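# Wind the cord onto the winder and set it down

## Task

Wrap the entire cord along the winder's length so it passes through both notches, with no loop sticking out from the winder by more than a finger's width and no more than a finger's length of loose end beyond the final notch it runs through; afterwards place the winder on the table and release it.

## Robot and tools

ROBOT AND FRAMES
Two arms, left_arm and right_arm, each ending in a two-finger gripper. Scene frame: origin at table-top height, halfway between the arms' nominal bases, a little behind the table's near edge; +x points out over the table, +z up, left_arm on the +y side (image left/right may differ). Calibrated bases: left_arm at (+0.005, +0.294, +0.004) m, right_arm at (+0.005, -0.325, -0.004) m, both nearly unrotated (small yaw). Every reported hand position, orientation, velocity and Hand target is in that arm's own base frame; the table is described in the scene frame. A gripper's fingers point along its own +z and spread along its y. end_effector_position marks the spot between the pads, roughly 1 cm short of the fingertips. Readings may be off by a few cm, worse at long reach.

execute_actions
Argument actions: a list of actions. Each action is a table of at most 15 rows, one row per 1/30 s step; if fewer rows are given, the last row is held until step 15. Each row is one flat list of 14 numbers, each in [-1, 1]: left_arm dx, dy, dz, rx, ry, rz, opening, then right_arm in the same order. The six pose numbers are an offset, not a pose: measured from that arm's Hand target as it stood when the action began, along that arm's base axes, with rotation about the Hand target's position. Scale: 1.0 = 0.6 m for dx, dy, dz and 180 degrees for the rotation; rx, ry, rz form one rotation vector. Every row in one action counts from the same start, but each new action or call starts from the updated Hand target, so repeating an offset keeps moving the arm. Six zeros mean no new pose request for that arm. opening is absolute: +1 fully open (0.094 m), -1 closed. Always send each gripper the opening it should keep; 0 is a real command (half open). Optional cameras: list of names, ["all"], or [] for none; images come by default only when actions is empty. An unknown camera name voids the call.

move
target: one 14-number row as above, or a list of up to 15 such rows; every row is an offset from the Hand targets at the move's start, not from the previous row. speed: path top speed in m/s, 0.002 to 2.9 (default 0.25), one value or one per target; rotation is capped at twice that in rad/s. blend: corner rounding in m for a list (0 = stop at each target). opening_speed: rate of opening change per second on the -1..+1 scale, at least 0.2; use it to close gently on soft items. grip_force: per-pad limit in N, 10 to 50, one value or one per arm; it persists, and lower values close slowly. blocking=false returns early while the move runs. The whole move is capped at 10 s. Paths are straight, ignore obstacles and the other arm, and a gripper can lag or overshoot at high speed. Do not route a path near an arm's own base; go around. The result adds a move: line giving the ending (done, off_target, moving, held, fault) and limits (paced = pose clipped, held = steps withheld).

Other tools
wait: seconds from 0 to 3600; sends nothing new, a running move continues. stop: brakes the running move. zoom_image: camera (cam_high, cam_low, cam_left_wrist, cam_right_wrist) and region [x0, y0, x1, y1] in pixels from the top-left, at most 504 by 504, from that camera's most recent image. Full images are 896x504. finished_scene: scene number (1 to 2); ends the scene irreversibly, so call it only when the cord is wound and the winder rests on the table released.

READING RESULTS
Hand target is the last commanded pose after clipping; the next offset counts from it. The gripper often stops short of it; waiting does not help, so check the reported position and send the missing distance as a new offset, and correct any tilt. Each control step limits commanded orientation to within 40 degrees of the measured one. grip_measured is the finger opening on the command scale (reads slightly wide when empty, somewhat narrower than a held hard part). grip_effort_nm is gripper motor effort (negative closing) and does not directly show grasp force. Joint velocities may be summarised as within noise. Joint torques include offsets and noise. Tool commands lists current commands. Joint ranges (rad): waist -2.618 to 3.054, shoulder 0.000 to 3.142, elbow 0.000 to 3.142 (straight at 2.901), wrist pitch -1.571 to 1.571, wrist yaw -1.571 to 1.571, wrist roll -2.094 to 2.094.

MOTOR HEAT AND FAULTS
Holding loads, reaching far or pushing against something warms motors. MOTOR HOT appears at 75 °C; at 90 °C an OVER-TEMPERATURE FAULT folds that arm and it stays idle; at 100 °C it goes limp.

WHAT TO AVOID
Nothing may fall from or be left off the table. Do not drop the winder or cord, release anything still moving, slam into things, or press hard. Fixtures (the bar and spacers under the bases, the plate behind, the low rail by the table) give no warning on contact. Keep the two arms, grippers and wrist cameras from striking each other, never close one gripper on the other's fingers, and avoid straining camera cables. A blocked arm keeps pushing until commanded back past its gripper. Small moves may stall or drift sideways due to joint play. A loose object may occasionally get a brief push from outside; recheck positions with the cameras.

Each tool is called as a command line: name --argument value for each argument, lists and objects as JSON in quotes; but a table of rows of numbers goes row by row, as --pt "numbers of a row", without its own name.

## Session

execute_actions --actions '[]'

zoom_image --camera "cam_high" --region '[330, 150, 510, 330]'

Scene clock: 0.00 s.
left_arm: end_effector_position=(+0.4070, +0.0115, +0.0762) grip_measured=+1.000 grip_effort_nm=n/a end_effector_quat_wxyz=(+0.556, +0.001, +0.830, +0.043) | right_arm: end_effector_position=(+0.3860, -0.0243, +0.0703) grip_measured=+1.000 grip_effort_nm=n/a end_effector_quat_wxyz=(+0.535, +0.053, +0.836, -0.107)
Joint positions: left_arm=[-0.003 1.623 0.421 0.813 -0.074 0.049 0.094] | right_arm=[0.072 1.568 0.377 0.753 0.304 0.004 0.094]
Joint velocities: within noise
Joint torques (N m): no reading
Motor temperatures (°C): left_arm=[28 38 33 32 28 29 26] | right_arm=[28 38 39 27 25 28 28]
Heat: left arm: 38 °C; right arm: 39 °C.
Hand target: left_arm +0.4097, +0.0127, +0.0821; +0.563, -0.003, +0.825, +0.044 | right_arm +0.3879, -0.0251, +0.0741; +0.540, +0.057, +0.833, -0.108
Tool commands: left_gripper/opening=+1.0 right_gripper/opening=+1.0

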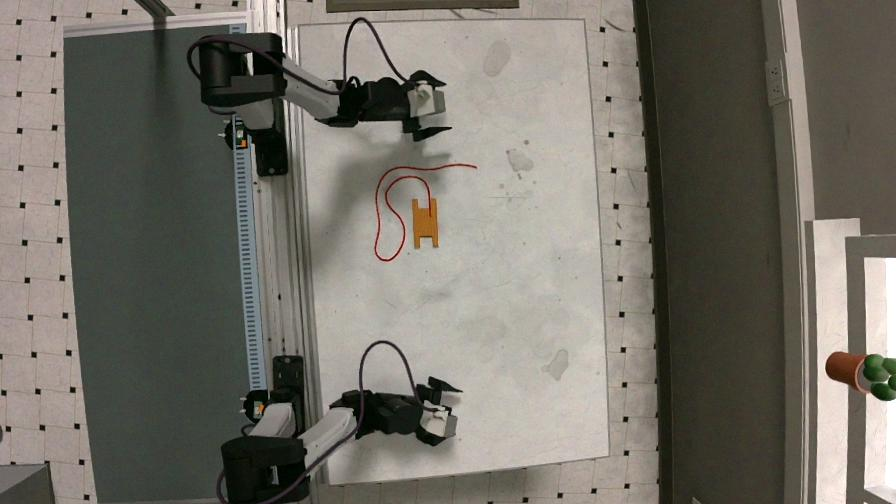

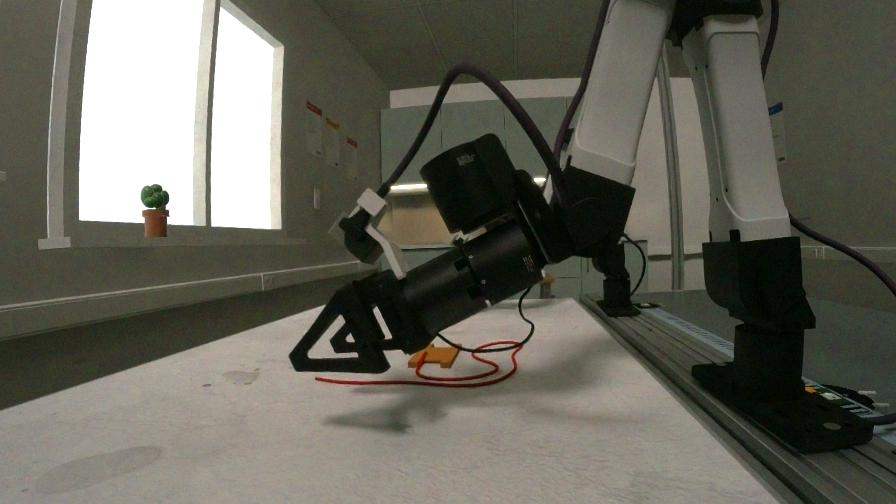

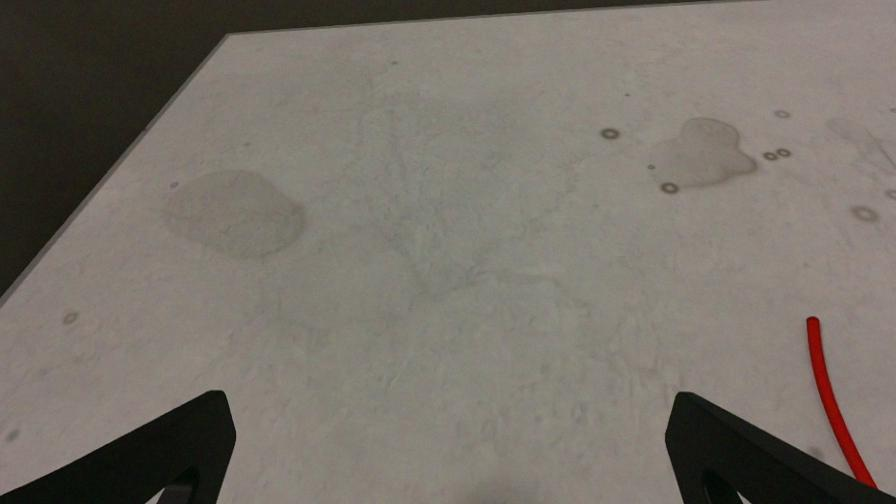

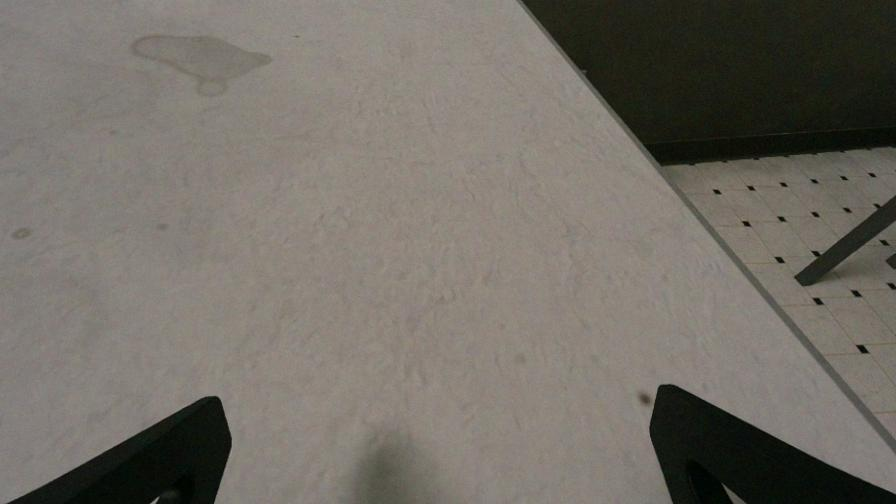

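Scaled by 2.800 from the camera's image (finer frame: 1280x720).

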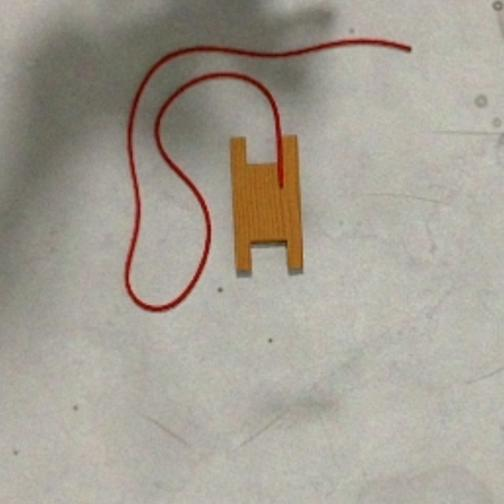

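move --pt "-0.1 0 0.2 0 0 0 0.1 -0.04 0 0.22 0 0 0 0.55" --pt "-0.216 -0.02 0.36 -0.5115 -0.11 0.077 0.1 -0.084 0.678 0.083 -0.242 0.341 0.49 0.55" --speed 0.3 --blend 0.03 --cameras '["all"]'

Scene clock: 12.17 s.
left_arm: end_effector_position=(+0.2806, -0.0022, +0.3097) grip_measured=+0.102 grip_effort_nm=-0.14 end_effector_quat_wxyz=(+0.505, -0.484, +0.499, -0.511) | right_arm: end_effector_position=(+0.3404, +0.3779, +0.1296) grip_measured=+0.552 grip_effort_nm=-0.05 end_effector_quat_wxyz=(-0.094, +0.719, -0.689, +0.006)
Joint positions: left_arm=[0.015 0.499 0.506 0.026 0.037 -1.562 0.052] | right_arm=[0.844 2.502 2.678 -1.56 0.019 -0.772 0.073]
Joint torques (N m): left_arm=[-0.2 -0.18 5.67 2.3 -0.31 -0.08] | right_arm=[0.21 -13.72 7.21 0.42 -0.14 -0.12]
Motor temperatures (°C): left_arm=[28 40 34 39 28 29 26] | right_arm=[28 40 41 28 25 28 28]
Heat: left arm: 40 °C; right arm: 41 °C.
Hand target: left_arm +0.2801, +0.0007, +0.2980; +0.499, -0.500, +0.501, -0.499 | right_arm +0.3375, +0.3817, +0.1240; +0.000, +0.727, -0.686, +0.000
Off the commanded pose: left_arm 0.012 m, 2 deg | right_arm 0.007 m, 11 deg.
joint sent to its limit (right arm) — joint 4 (wrist pitch), lower limit. The joint targets are off in orientation, not in position.
move: off_target (left_arm, right_arm)

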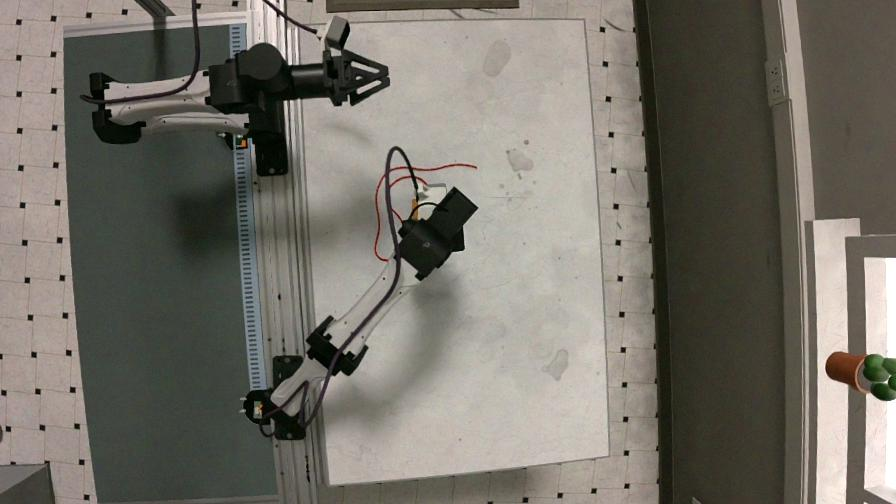

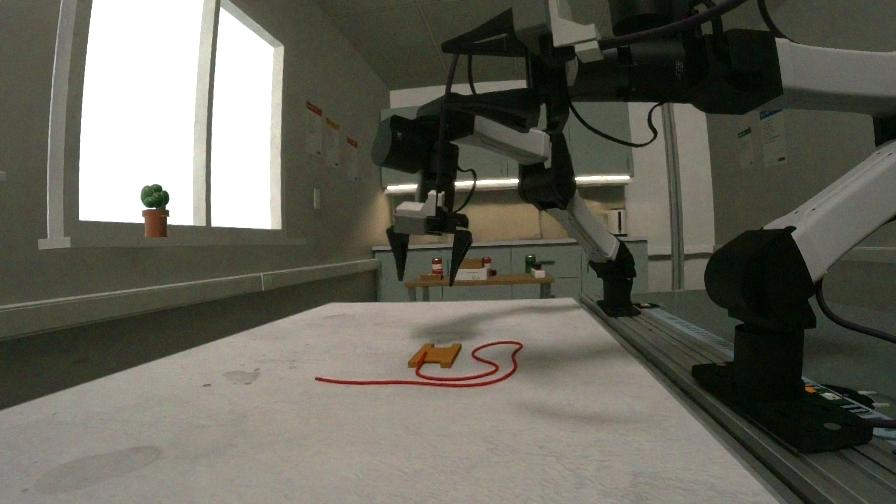

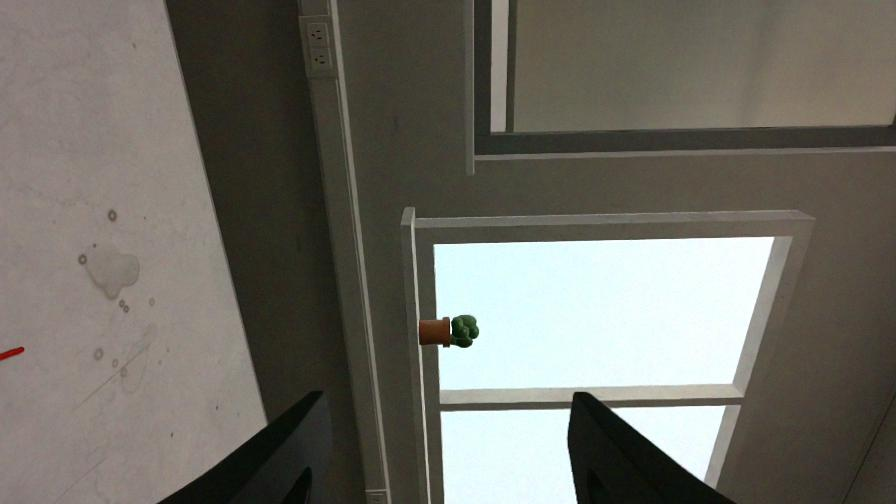

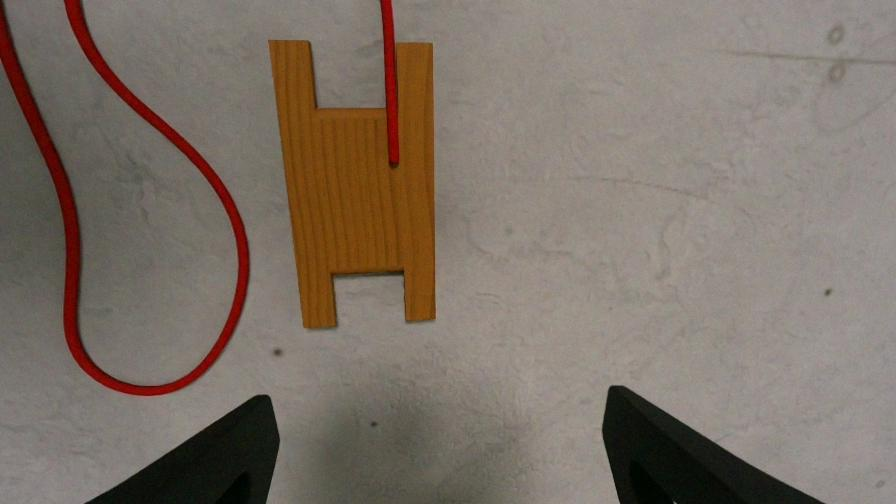

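move --target '[0,0,0,0,0,0,0.1,-0.017,0.0,-0.13,0,0,0,0.55]' --speed 0.15 --cameras '["cam_right_wrist"]'

Scene clock: 14.23 s.
left_arm: end_effector_position=(+0.2806, -0.0023, +0.3097) grip_measured=+0.102 grip_effort_nm=-0.15 end_effector_quat_wxyz=(+0.505, -0.484, +0.500, -0.511) | right_arm: end_effector_position=(+0.3324, +0.3763, +0.0501) grip_measured=+0.552 grip_effort_nm=-0.04 end_effector_quat_wxyz=(-0.008, +0.726, -0.687, +0.009)
Joint positions: left_arm=[0.014 0.499 0.506 0.026 0.037 -1.562 0.052] | right_arm=[0.854 2.661 2.671 -1.566 0.019 -0.772 0.073]
Joint torques (N m): left_arm=[-0.2 -0.17 5.7 2.3 -0.31 -0.08] | right_arm=[0.68 -15.17 6.82 0.16 -0.14 0.02]
Heat: left arm: 40 °C; right arm: 42 °C.
Hand target: left_arm +0.2801, +0.0006, +0.2980; +0.499, -0.500, +0.501, -0.499 | right_arm +0.3272, +0.3817, +0.0458; +0.000, +0.727, -0.686, +0.000
Off the commanded pose: left_arm 0.012 m, 2 deg | right_arm 0.008 m, 1 deg.
joint sent to its limit (right arm) — joint 4 (wrist pitch), lower limit. The joint targets still meet the commanded pose.
move: done

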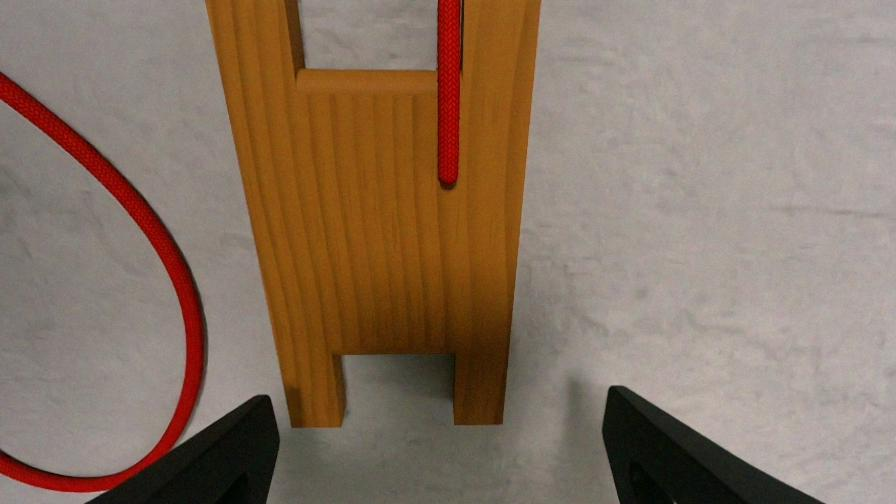

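move --pt "0 0 0 0 0 0 0.1 -0.021 0.033 0 0 0 0 0.36" --pt "0 0 0 0 0 0 0.1 -0.021 0.033 -0.063 0 0 0 0.36" --speed 0.1 --cameras '["cam_right_wrist"]'

Scene clock: 18.13 s.
left_arm: end_effector_position=(+0.2806, -0.0023, +0.3097) grip_measured=+0.102 grip_effort_nm=-0.14 end_effector_quat_wxyz=(+0.505, -0.484, +0.500, -0.511) | right_arm: end_effector_position=(+0.3159, +0.3992, +0.0326) grip_measured=+0.361 grip_effort_nm=-0.03 end_effector_quat_wxyz=(-0.011, +0.730, -0.684, +0.008)
Joint positions: left_arm=[0.014 0.499 0.506 0.026 0.037 -1.562 0.052] | right_arm=[0.907 2.681 2.64 -1.508 0.017 -0.729 0.064]
Joint torques (N m): left_arm=[-0.2 -0.18 5.68 2.3 -0.31 -0.08] | right_arm=[-0.14 -14.46 2.26 0.71 -0.11 0.11]
Heat: left arm: 40 °C; right arm: 44 °C.
Hand target: left_arm +0.2801, +0.0006, +0.2980; +0.499, -0.500, +0.501, -0.499 | right_arm +0.3147, +0.4015, +0.0082; +0.000, +0.727, -0.686, +0.000
Off the commanded pose: left_arm 0.012 m, 2 deg | right_arm 0.025 m, 2 deg.
move: off_target (right_arm)

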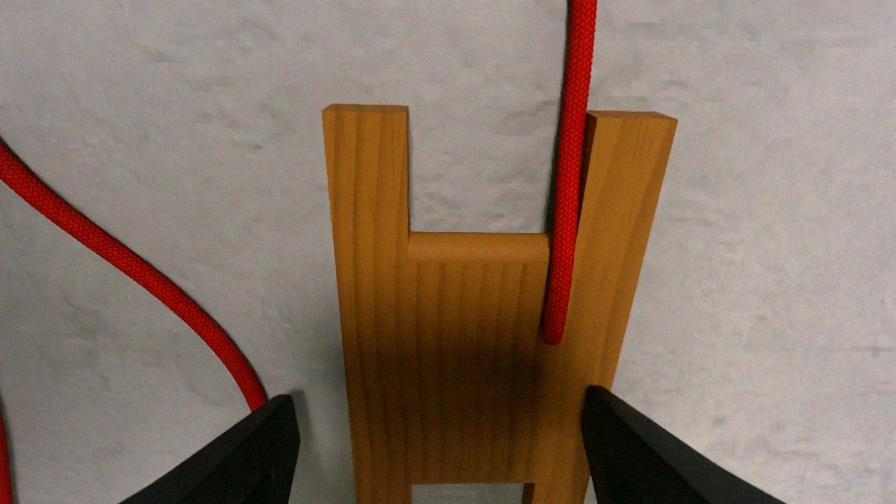

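move --pt "0 0 0 0 0 0 0.1 0 0 0.055 0 0 0 0.36" --pt "0 0 0 0 0 0 0.1 0.018 0 0.055 0 0 0 0.42" --speed 0.1 --cameras '["cam_right_wrist"]'

Scene clock: 22.03 s.
left_arm: end_effector_position=(+0.2806, -0.0023, +0.3097) grip_measured=+0.102 grip_effort_nm=-0.15 end_effector_quat_wxyz=(+0.505, -0.484, +0.500, -0.511) | right_arm: end_effector_position=(+0.3241, +0.4011, +0.0471) grip_measured=+0.418 grip_effort_nm=0.12 end_effector_quat_wxyz=(-0.028, +0.726, -0.687, +0.006)
Joint positions: left_arm=[0.014 0.499 0.506 0.026 0.037 -1.562 0.052] | right_arm=[0.897 2.716 2.766 -1.566 0.017 -0.729 0.067]
Joint torques (N m): left_arm=[-0.21 -0.18 5.68 2.3 -0.31 -0.08] | right_arm=[-0.65 -14.89 7.27 0.24 -0.11 -0.05]
Motor temperatures (°C): left_arm=[28 39 35 41 28 29 26] | right_arm=[28 47 42 28 25 28 28]
Heat: left arm: 41 °C; right arm: 47 °C.
Hand target: left_arm +0.2801, +0.0006, +0.2980; +0.499, -0.500, +0.501, -0.499 | right_arm +0.3254, +0.4015, +0.0412; +0.000, +0.727, -0.686, +0.000
Off the commanded pose: left_arm 0.012 m, 2 deg | right_arm 0.006 m, 3 deg.
joint sent to its limit (right arm) — joint 4 (wrist pitch), lower limit. The joint targets still meet the commanded pose.
move: off_target (right_arm); target 2's new opening was sent with right_arm's hand 0.006 m and 3 deg from that target

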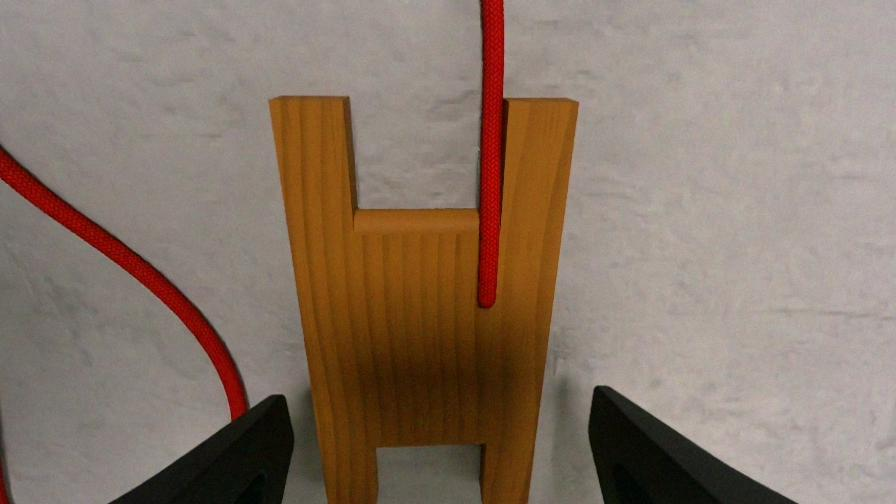

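move --pt "0 0 0 0 0 0 0.1 -0.003 0 -0.056 0 0 0 0.42" --pt "0 0 0 0 0 0 0.1 -0.003 0 -0.056 0 0 0 -0.1" --speed 0.08 --opening_speed 0.4 --cameras '["cam_right_wrist"]'

Scene clock: 25.90 s.
left_arm: end_effector_position=(+0.2806, -0.0023, +0.3097) grip_measured=+0.102 grip_effort_nm=-0.14 end_effector_quat_wxyz=(+0.505, -0.484, +0.500, -0.511) | right_arm: end_effector_position=(+0.3217, +0.4012, +0.0278) grip_measured=+0.192 grip_effort_nm=-0.99 end_effector_quat_wxyz=(-0.011, +0.729, -0.684, +0.001)
Joint positions: left_arm=[0.014 0.499 0.506 0.026 0.037 -1.562 0.052] | right_arm=[0.896 2.752 2.761 -1.557 0.004 -0.738 0.056]
Joint torques (N m): left_arm=[-0.2 -0.17 5.7 2.3 -0.31 -0.08] | right_arm=[-0.35 -13.94 4.64 0.49 -0.09 -0.02]
Heat: left arm: 42 °C; right arm: 48 °C.
Hand target: left_arm +0.2801, +0.0006, +0.2980; +0.499, -0.500, +0.501, -0.499 | right_arm +0.3236, +0.4016, +0.0075; +0.000, +0.727, -0.686, +0.000
Off the commanded pose: left_arm 0.012 m, 2 deg | right_arm 0.020 m, 1 deg.
move: off_target (right_arm); target 2's new opening was sent with right_arm's hand 0.020 m and 2 deg from that target

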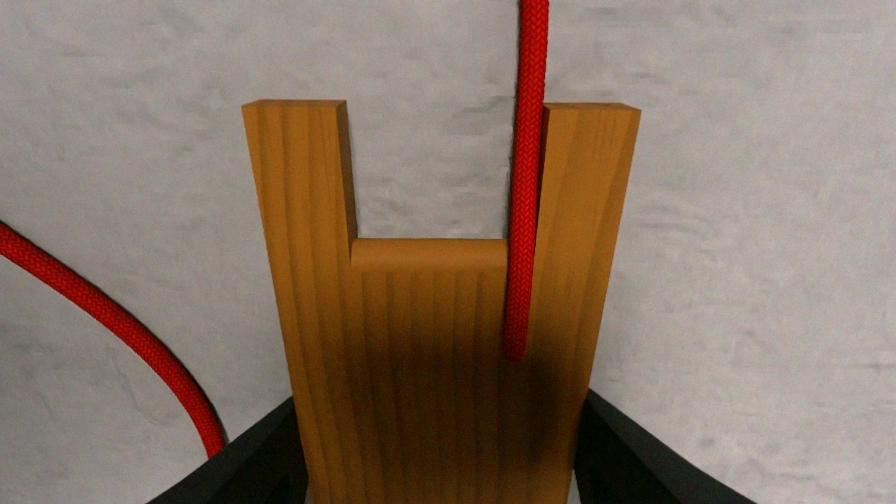

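move --pt "0 0 0 0 0 0 0.1 0 0 0.12 0 0 0 -0.1" --pt "0 0 0 0 0 0 0.1 -0.096 -0.075 0.27 0 0 -0.5 -0.1" --pt "0.03 -0.15 -0.1 0 0 -0.3 0.1 -0.096 -0.075 0.27 0 0 -0.5 -0.1" --pt "0.056 -0.334 -0.22 0 0 -0.5 0.1 -0.096 -0.075 0.27 0 0 -0.5 -0.1" --speed '[0.12,0.25,0.3,0.3]' --blend 0.03 --cameras '["all"]'

Scene clock: 36.97 s.
left_arm: end_effector_position=(+0.3104, -0.1969, +0.1585) grip_measured=+0.102 grip_effort_nm=-0.14 end_effector_quat_wxyz=(-0.018, -0.033, +0.717, -0.696) | right_arm: end_effector_position=(+0.2727, +0.3603, +0.1583) grip_measured=+0.192 grip_effort_nm=-0.99 end_effector_quat_wxyz=(+0.037, -0.036, +0.998, +0.044)
Joint positions: left_arm=[-0.075 1.75 0.682 0.745 1.471 -1.321 0.052] | right_arm=[0.924 2.254 2.363 -1.566 0.002 0.851 0.056]
Joint torques (N m): left_arm=[-0.24 -6.57 6.93 2.62 0.36 0.08] | right_arm=[0.53 -17.92 3.77 0.33 0.04 0.14]
Motor temperatures (°C): left_arm=[28 39 37 44 28 29 26] | right_arm=[28 53 42 27 25 28 29]
Heat: left arm: 44 °C; right arm: 53 °C.
Hand target: left_arm +0.3138, -0.1997, +0.1660; +0.000, +0.001, +0.708, -0.706 | right_arm +0.2660, +0.3565, +0.1695; +0.000, -0.029, +1.000, +0.000
Off the commanded pose: left_arm 0.009 m, 5 deg | right_arm 0.014 m, 7 deg.
joint sent to its limit (right arm) — joint 4 (wrist pitch), lower limit. The joint targets are off in orientation, not in position.
move: off_target (left_arm, right_arm)

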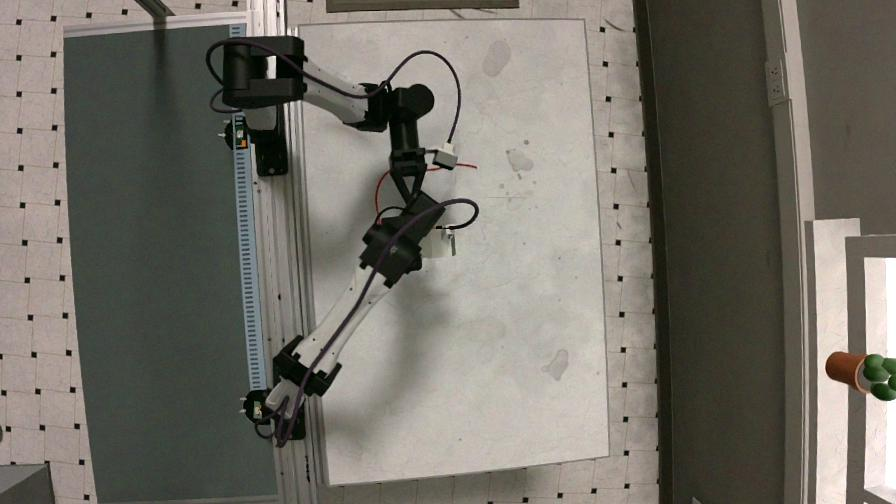

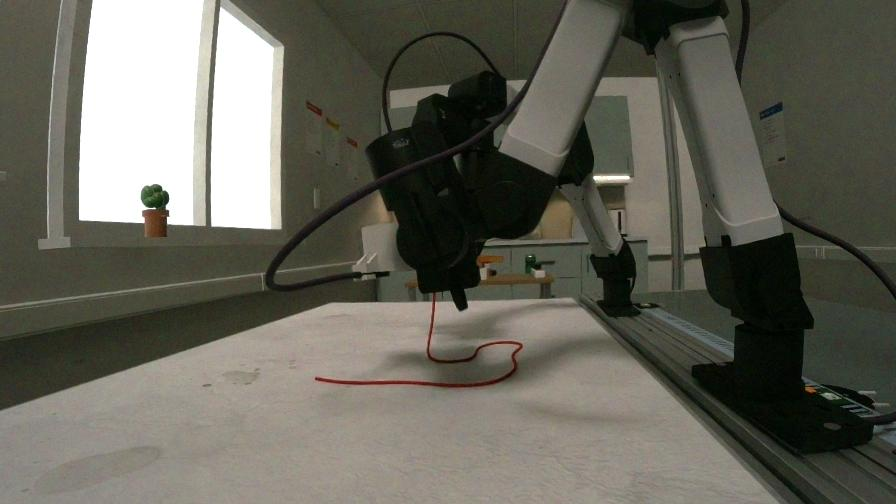

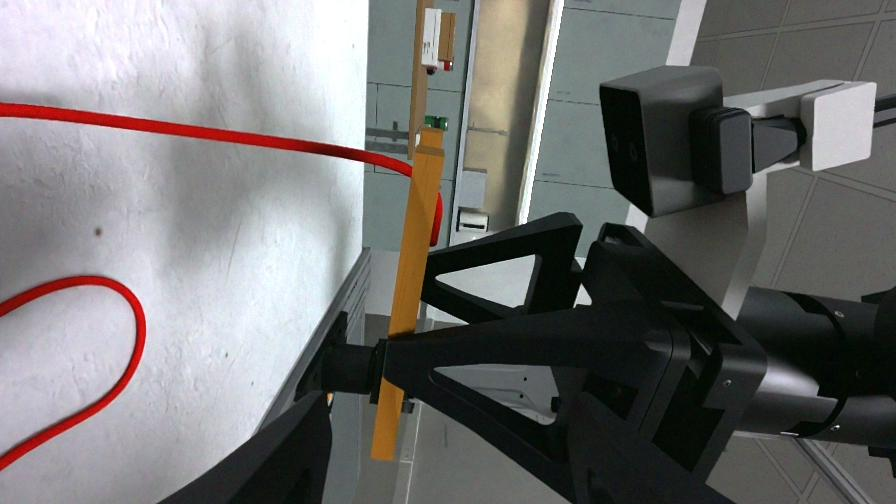

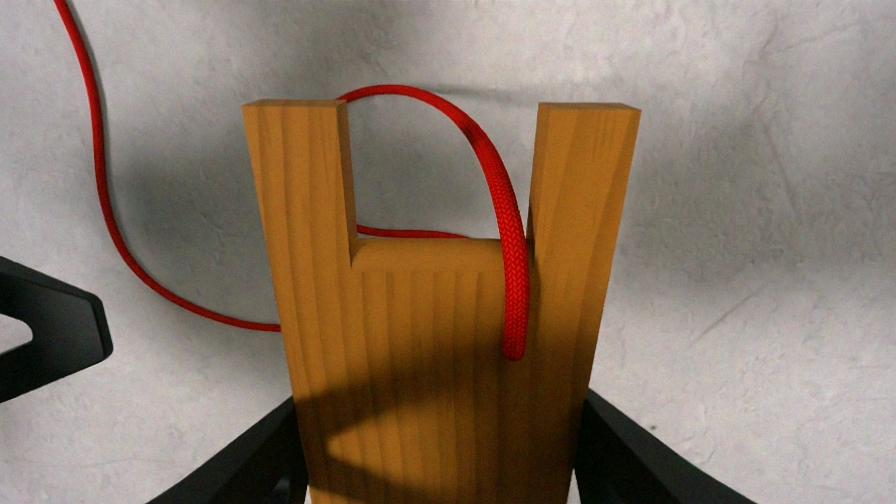

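move --target '[0.026,-0.065,-0.02,-0.001,-0.044,0,0.1,0,0,0,0,0,0,-0.1]' --speed 0.12 --cameras '["cam_left_wrist","cam_right_wrist"]'

Scene clock: 41.87 s.
left_arm: end_effector_position=(+0.3251, -0.2358, +0.1525) grip_measured=+0.102 grip_effort_nm=-0.14 end_effector_quat_wxyz=(+0.032, +0.039, +0.713, -0.699) | right_arm: end_effector_position=(+0.2727, +0.3603, +0.1583) grip_measured=+0.192 grip_effort_nm=-0.99 end_effector_quat_wxyz=(+0.037, -0.036, +0.998, +0.044)
Joint positions: left_arm=[-0.187 1.895 0.745 1.035 1.391 -1.358 0.052] | right_arm=[0.924 2.254 2.363 -1.566 0.002 0.851 0.056]
Joint torques (N m): left_arm=[-0.24 -7.51 5.37 2.72 -0.16 -0.08] | right_arm=[0.55 -17.92 3.77 0.33 0.04 0.14]
Heat: left arm: 45 °C; right arm: 54 °C.
Hand target: left_arm +0.3294, -0.2387, +0.1540; +0.049, +0.050, +0.705, -0.706 | right_arm +0.2660, +0.3565, +0.1695; +0.000, -0.029, +1.000, +0.000
Off the commanded pose: left_arm 0.005 m, 3 deg | right_arm 0.014 m, 7 deg.
joint sent to its limit (right arm) — joint 4 (wrist pitch), lower limit. The joint targets are off in orientation, not in position.
move: off_target (left_arm)

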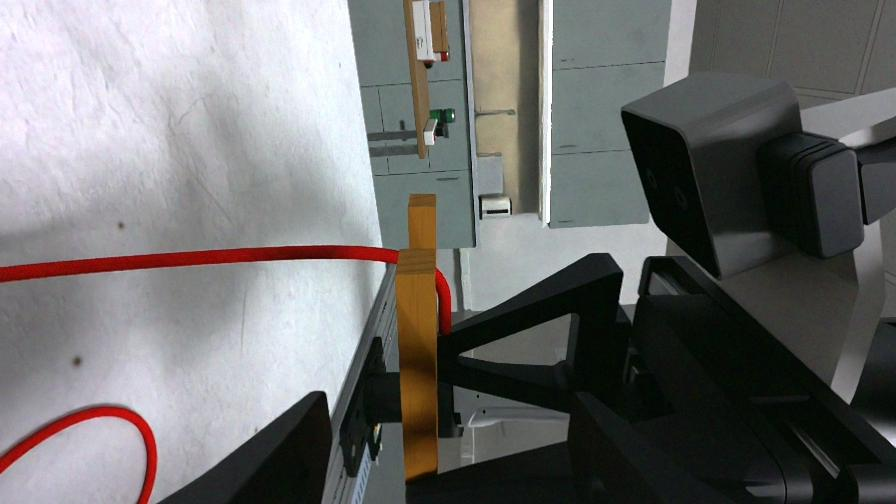

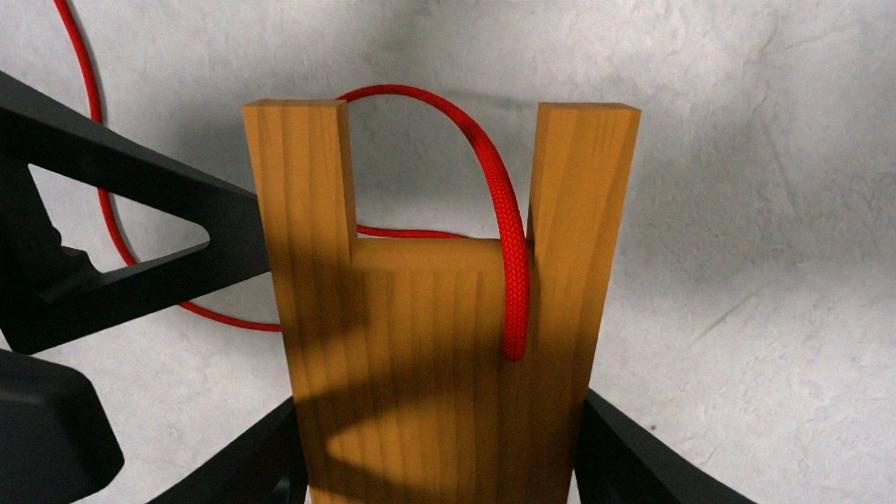

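move --pt "0.016 0 -0.016 0 0 0 0.1 0 0 0 0 0 0 -0.1" --pt "0.016 -0.034 -0.016 0 0 0 0.1 0 0 0 0 0 0 -0.1" --speed 0.1 --cameras '["cam_left_wrist","cam_right_wrist"]'

Scene clock: 46.40 s.
left_arm: end_effector_position=(+0.3312, -0.2563, +0.1388) grip_measured=+0.102 grip_effort_nm=-0.14 end_effector_quat_wxyz=(+0.026, +0.034, +0.713, -0.700) | right_arm: end_effector_position=(+0.2727, +0.3603, +0.1583) grip_measured=+0.192 grip_effort_nm=-0.99 end_effector_quat_wxyz=(+0.037, -0.036, +0.998, +0.044)
Joint positions: left_arm=[-0.242 1.982 0.777 1.123 1.338 -1.406 0.052] | right_arm=[0.924 2.254 2.363 -1.566 0.002 0.851 0.056]
Joint torques (N m): left_arm=[0.08 -7.99 6.38 2.78 -0.18 -0.07] | right_arm=[0.54 -17.91 3.77 0.33 0.04 0.14]
Motor temperatures (°C): left_arm=[28 40 38 46 28 29 26] | right_arm=[28 56 41 27 25 28 29]
Heat: left arm: 46 °C; right arm: 56 °C.
Hand target: left_arm +0.3390, -0.2591, +0.1444; +0.049, +0.049, +0.705, -0.706 | right_arm +0.2660, +0.3565, +0.1695; +0.000, -0.029, +1.000, +0.000
Off the commanded pose: left_arm 0.010 m, 3 deg | right_arm 0.014 m, 7 deg.
joint sent to its limit (right arm) — joint 4 (wrist pitch), lower limit. The joint targets are off in orientation, not in position.
move: off_target (left_arm)

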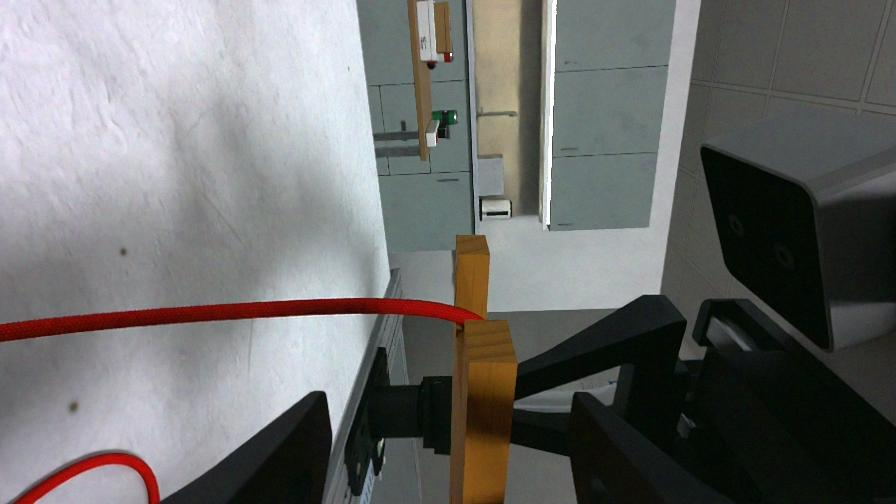

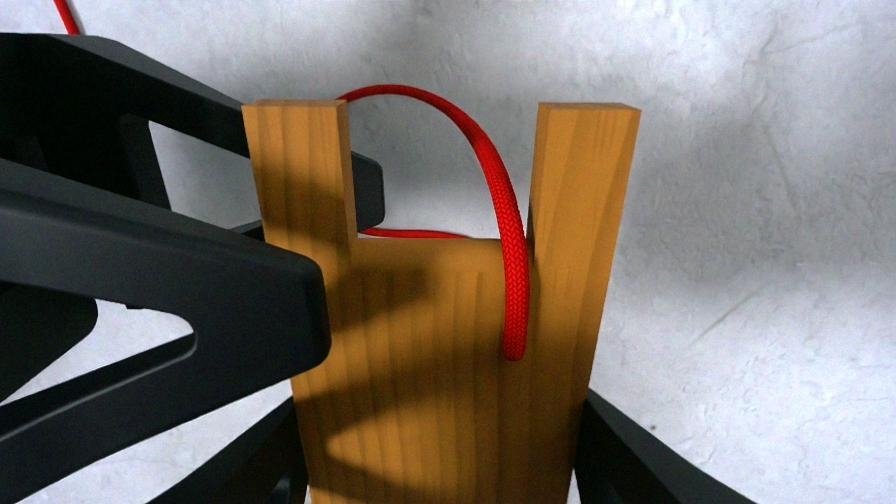

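move --pt "0 0 0.013 0 0 0 0.1 0 0 0 0 0 0 -0.1" --pt "0 0 0.013 0 0 0 -0.92 0 0 0 0 0 0 -0.1" --speed 0.1 --opening_speed 0.5 --cameras '["cam_left_wrist","cam_right_wrist"]'

Scene clock: 50.87 s.
left_arm: end_effector_position=(+0.3308, -0.2578, +0.1433) grip_measured=-0.836 grip_effort_nm=-1.04 end_effector_quat_wxyz=(+0.025, +0.041, +0.710, -0.702) | right_arm: end_effector_position=(+0.2736, +0.3579, +0.1574) grip_measured=+0.192 grip_effort_nm=-0.99 end_effector_quat_wxyz=(+0.039, -0.030, +0.998, +0.037)
Joint positions: left_arm=[-0.245 1.982 0.787 1.138 1.348 -1.422 0.008] | right_arm=[0.924 2.254 2.36 -1.569 0.014 0.863 0.056]
Joint torques (N m): left_arm=[0.34 -9.81 5.96 2.49 -0.2 -0.08] | right_arm=[0.54 -17.92 4.03 0.35 0.04 0.12]
Motor temperatures (°C): left_arm=[28 42 38 46 28 29 26] | right_arm=[28 57 41 27 25 28 29]
Heat: left arm: 46 °C; right arm: 57 °C.
Hand target: left_arm +0.3390, -0.2591, +0.1522; +0.049, +0.050, +0.705, -0.706 | right_arm +0.2660, +0.3565, +0.1695; +0.000, -0.029, +1.000, +0.000
Off the commanded pose: left_arm 0.012 m, 3 deg | right_arm 0.014 m, 6 deg.
joint sent to its limit (right arm) — joint 4 (wrist pitch), lower limit. The joint targets are off in orientation, not in position.
move: off_target (left_arm); target 2's new opening was sent with left_arm's hand 0.016 m and 4 deg from that target

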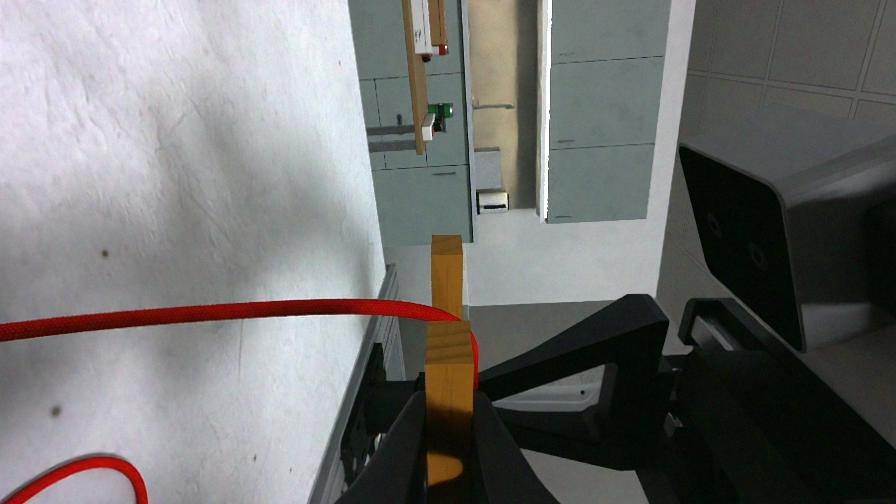

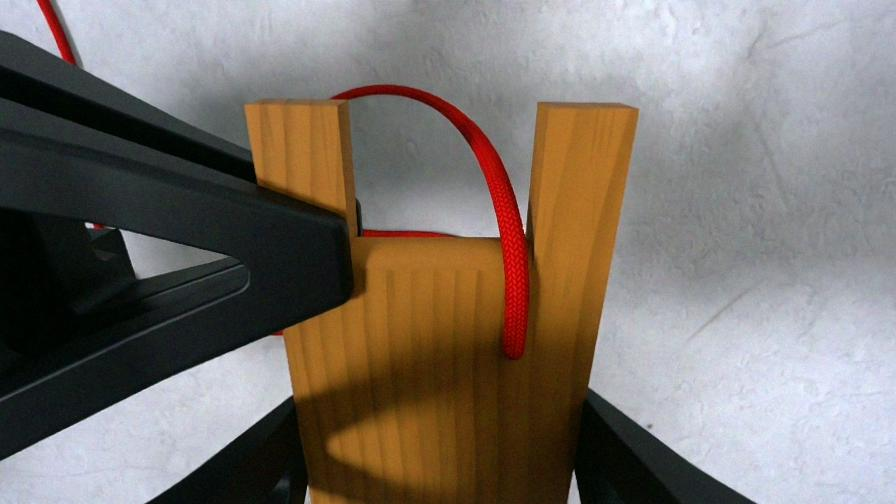

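move --pt "0 0 0 0 0 0 -0.92 0 0 0 0 0 0 0.55" --pt "0 0 0 0 0 0 -0.92 0 0 0.2 0 0 0 0.55" --pt "0 0 0.0 0 0 0 -0.92 -0.036 -0.42 0.277 0.398 -0.376 -0.398 0.0" --speed '[0.1,0.12,0.35]' --blend '[0,0.02,0]'

move --pt "-0.01 -0.027 0.2165 0 0 0 -0.92 0.0 0.0 0 0 0 0 -0.1" --pt "-0.01 -0.027 0.2165 -0.014 -0.5 0 -0.92 0.12 0.26 -0.09 0 0 0.5 -0.1" --pt "-0.01 -0.027 0.2165 -0.0275 -0.983 0 -0.92 0.12 0.26 -0.09 0 0 0.5 -0.1" --speed '[0.2,0.5,0.6]' --blend 0.02 --cameras '["all"]'

Scene clock: 62.13 s.
left_arm: end_effector_position=(+0.3329, -0.2578, +0.1432) grip_measured=-0.836 grip_effort_nm=-1.04 end_effector_quat_wxyz=(+0.028, +0.037, +0.711, -0.702) | right_arm: end_effector_position=(+0.2441, +0.1053, +0.3364) grip_measured=+0.002 grip_effort_nm=-0.04 end_effector_quat_wxyz=(+0.492, +0.500, +0.507, +0.500)
Joint positions: left_arm=[-0.245 1.982 0.787 1.138 1.336 -1.424 0.008] | right_arm=[0.971 0.639 0.68 -0.068 0.956 1.594 0.047]
Joint torques (N m): left_arm=[0.34 -9.83 5.96 2.51 -0.18 -0.07] | right_arm=[0.51 0.13 4.49 1.93 0.24 -0.2]
Motor temperatures (°C): left_arm=[28 45 39 44 28 29 27] | right_arm=[28 57 42 28 25 28 29]
Heat: left arm: 45 °C; right arm: 57 °C.
Hand target: left_arm +0.3390, -0.2591, +0.1522; +0.049, +0.050, +0.705, -0.706 | right_arm +0.2444, +0.1045, +0.3357; +0.500, +0.500, +0.501, +0.499
Off the commanded pose: left_arm 0.011 m, 3 deg | right_arm 0.001 m, 1 deg.
move: done

Scene clock: 70.20 s.
left_arm: end_effector_position=(+0.3332, -0.2759, +0.2607) grip_measured=-0.836 grip_effort_nm=-1.04 end_effector_quat_wxyz=(+0.708, +0.706, -0.024, -0.016) | right_arm: end_effector_position=(+0.3160, +0.2573, +0.2742) grip_measured=-0.098 grip_effort_nm=-0.04 end_effector_quat_wxyz=(-0.005, +0.022, +0.713, +0.701)
Joint positions: left_arm=[-0.289 1.721 1.008 0.724 1.339 1.572 0.008] | right_arm=[0.261 1.555 0.926 0.567 -1.287 1.549 0.042]
Joint torques (N m): left_arm=[0.46 -11.99 8.5 1.6 -0.12 0.21] | right_arm=[0.49 -7.04 7.43 1.88 -0.15 0.08]
Heat: left arm: 47 °C; right arm: 54 °C.
Hand target: left_arm +0.3329, -0.2753, +0.2822; +0.707, +0.705, -0.050, +0.011 | right_arm +0.3164, +0.2606, +0.2817; +0.001, -0.001, +0.707, +0.707
Off the commanded pose: left_arm 0.021 m, 4 deg | right_arm 0.008 m, 3 deg.
move: off_target (left_arm, right_arm); blend cut to 0 m at target 1

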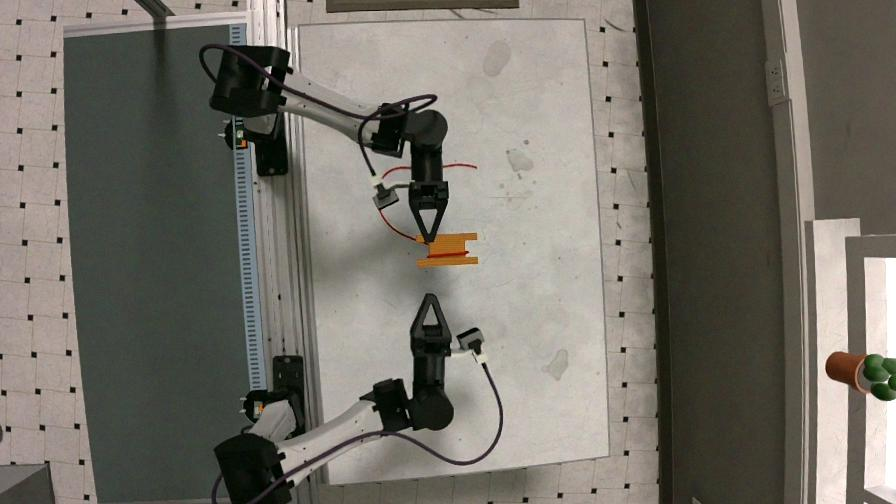

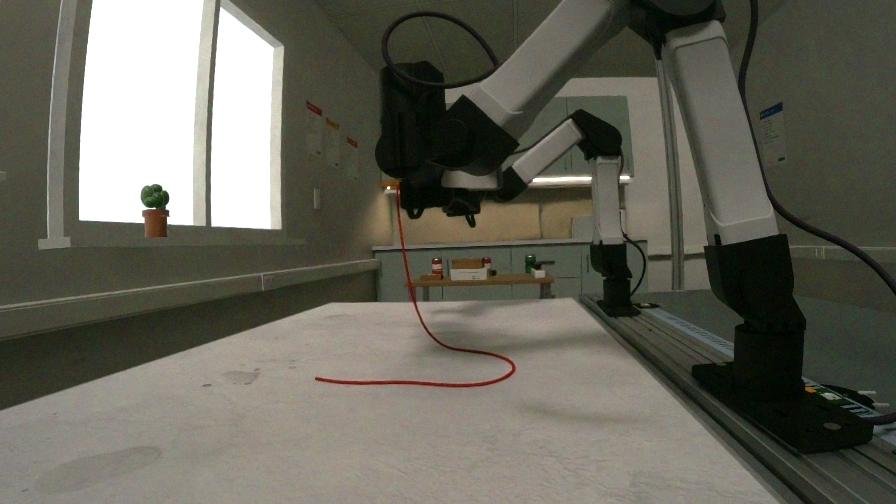

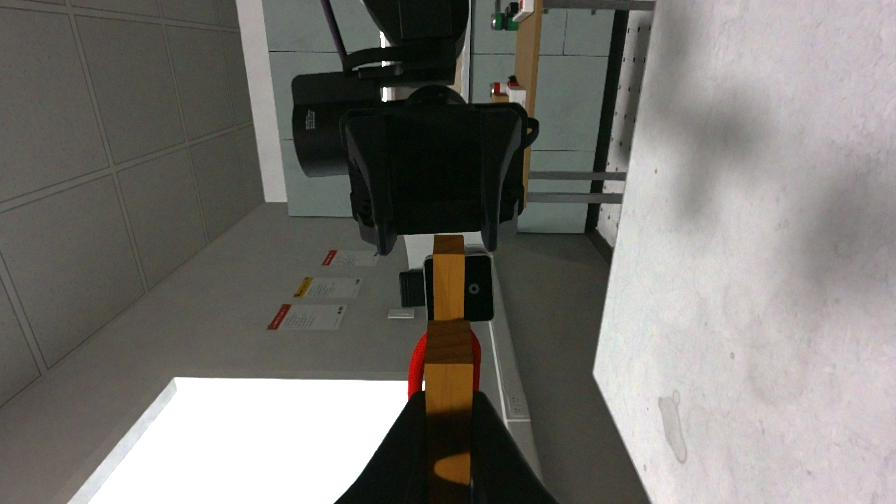

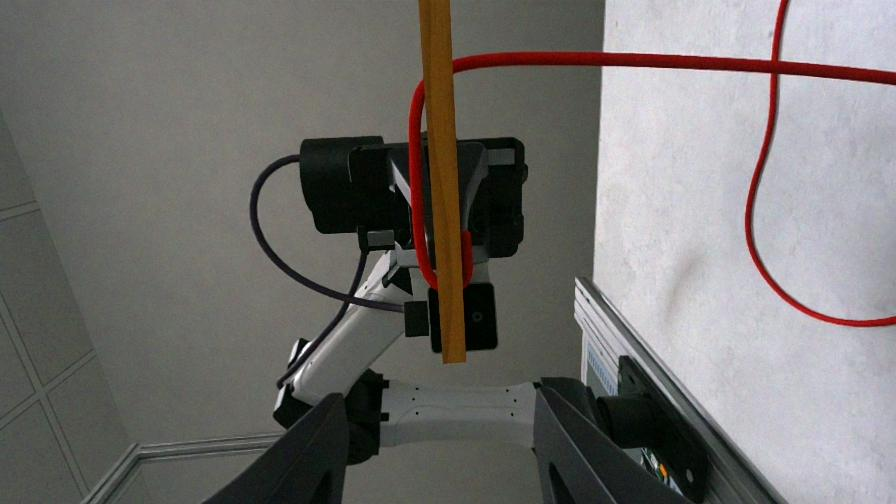

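move --pt "0 0 0 0 0 0 -0.92 0.045 0.03 0 0 0 0 -0.1" --pt "0 0 0 0 0 0 -0.92 0.04 0.125 0 0 0 0 -0.1" --pt "0 0 0 0 0 0 -0.92 0.04 0.125 0 0 0 0 -0.95" --speed 0.12 --opening_speed 0.8 --cameras '["cam_right_wrist","cam_high"]'

Scene clock: 75.43 s.
left_arm: end_effector_position=(+0.3332, -0.2758, +0.2614) grip_measured=-0.836 grip_effort_nm=-1.04 end_effector_quat_wxyz=(+0.708, +0.706, -0.024, -0.015) | right_arm: end_effector_position=(+0.3351, +0.3303, +0.2723) grip_measured=-0.672 grip_effort_nm=-0.99 end_effector_quat_wxyz=(-0.009, +0.008, +0.714, +0.700)
Joint positions: left_arm=[-0.289 1.719 1.008 0.724 1.338 1.572 0.008] | right_arm=[0.436 1.732 1.107 0.578 -1.136 1.552 0.015]
Joint torques (N m): left_arm=[0.46 -11.82 8.16 1.73 -0.11 0.15] | right_arm=[0.53 -8.87 8.43 1.83 0.14 0.04]
Heat: left arm: 48 °C; right arm: 53 °C.
Hand target: left_arm +0.3322, -0.2751, +0.2819; +0.711, +0.701, -0.050, +0.011 (not the last commanded pose) | right_arm +0.3404, +0.3356, +0.2818; +0.001, -0.001, +0.707, +0.707
Off the commanded pose: left_arm 0.021 m, 4 deg | right_arm 0.012 m, 2 deg.
move: off_target (right_arm); target 3's new opening was sent with right_arm's hand 0.012 m and 3 deg from that target
Images, in order (width x height): cam_high 896x504, cam_right_wrist 896x504.

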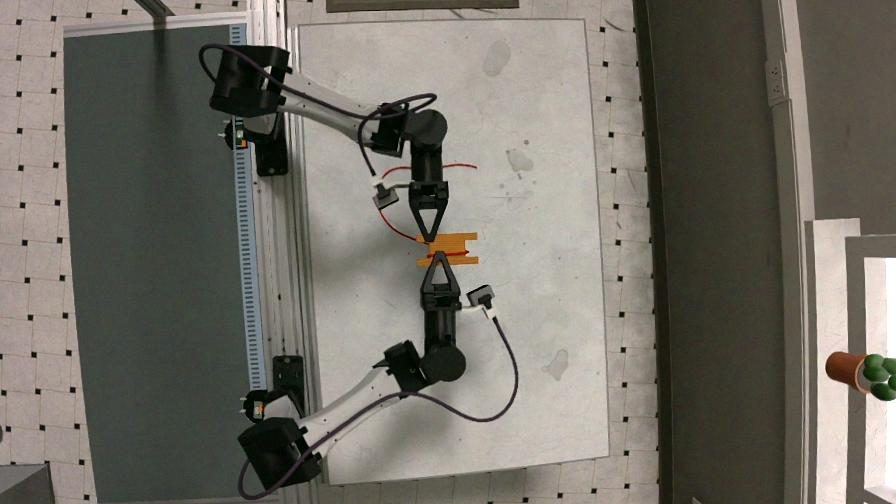

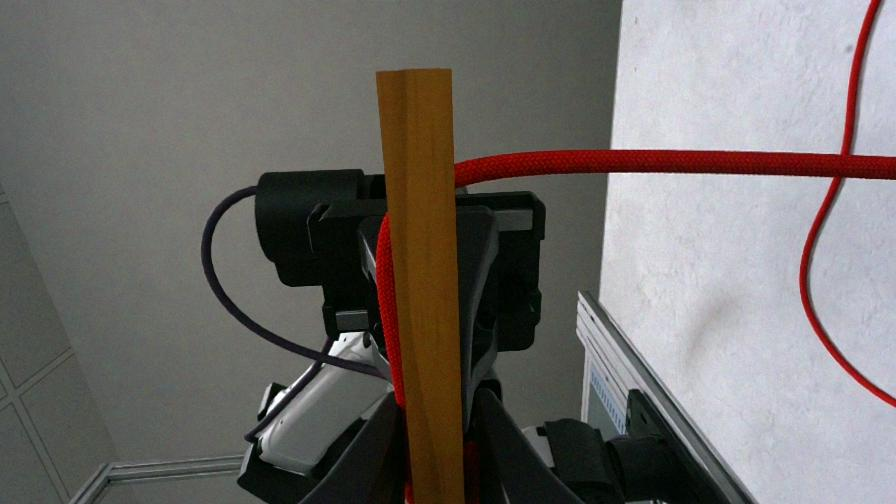

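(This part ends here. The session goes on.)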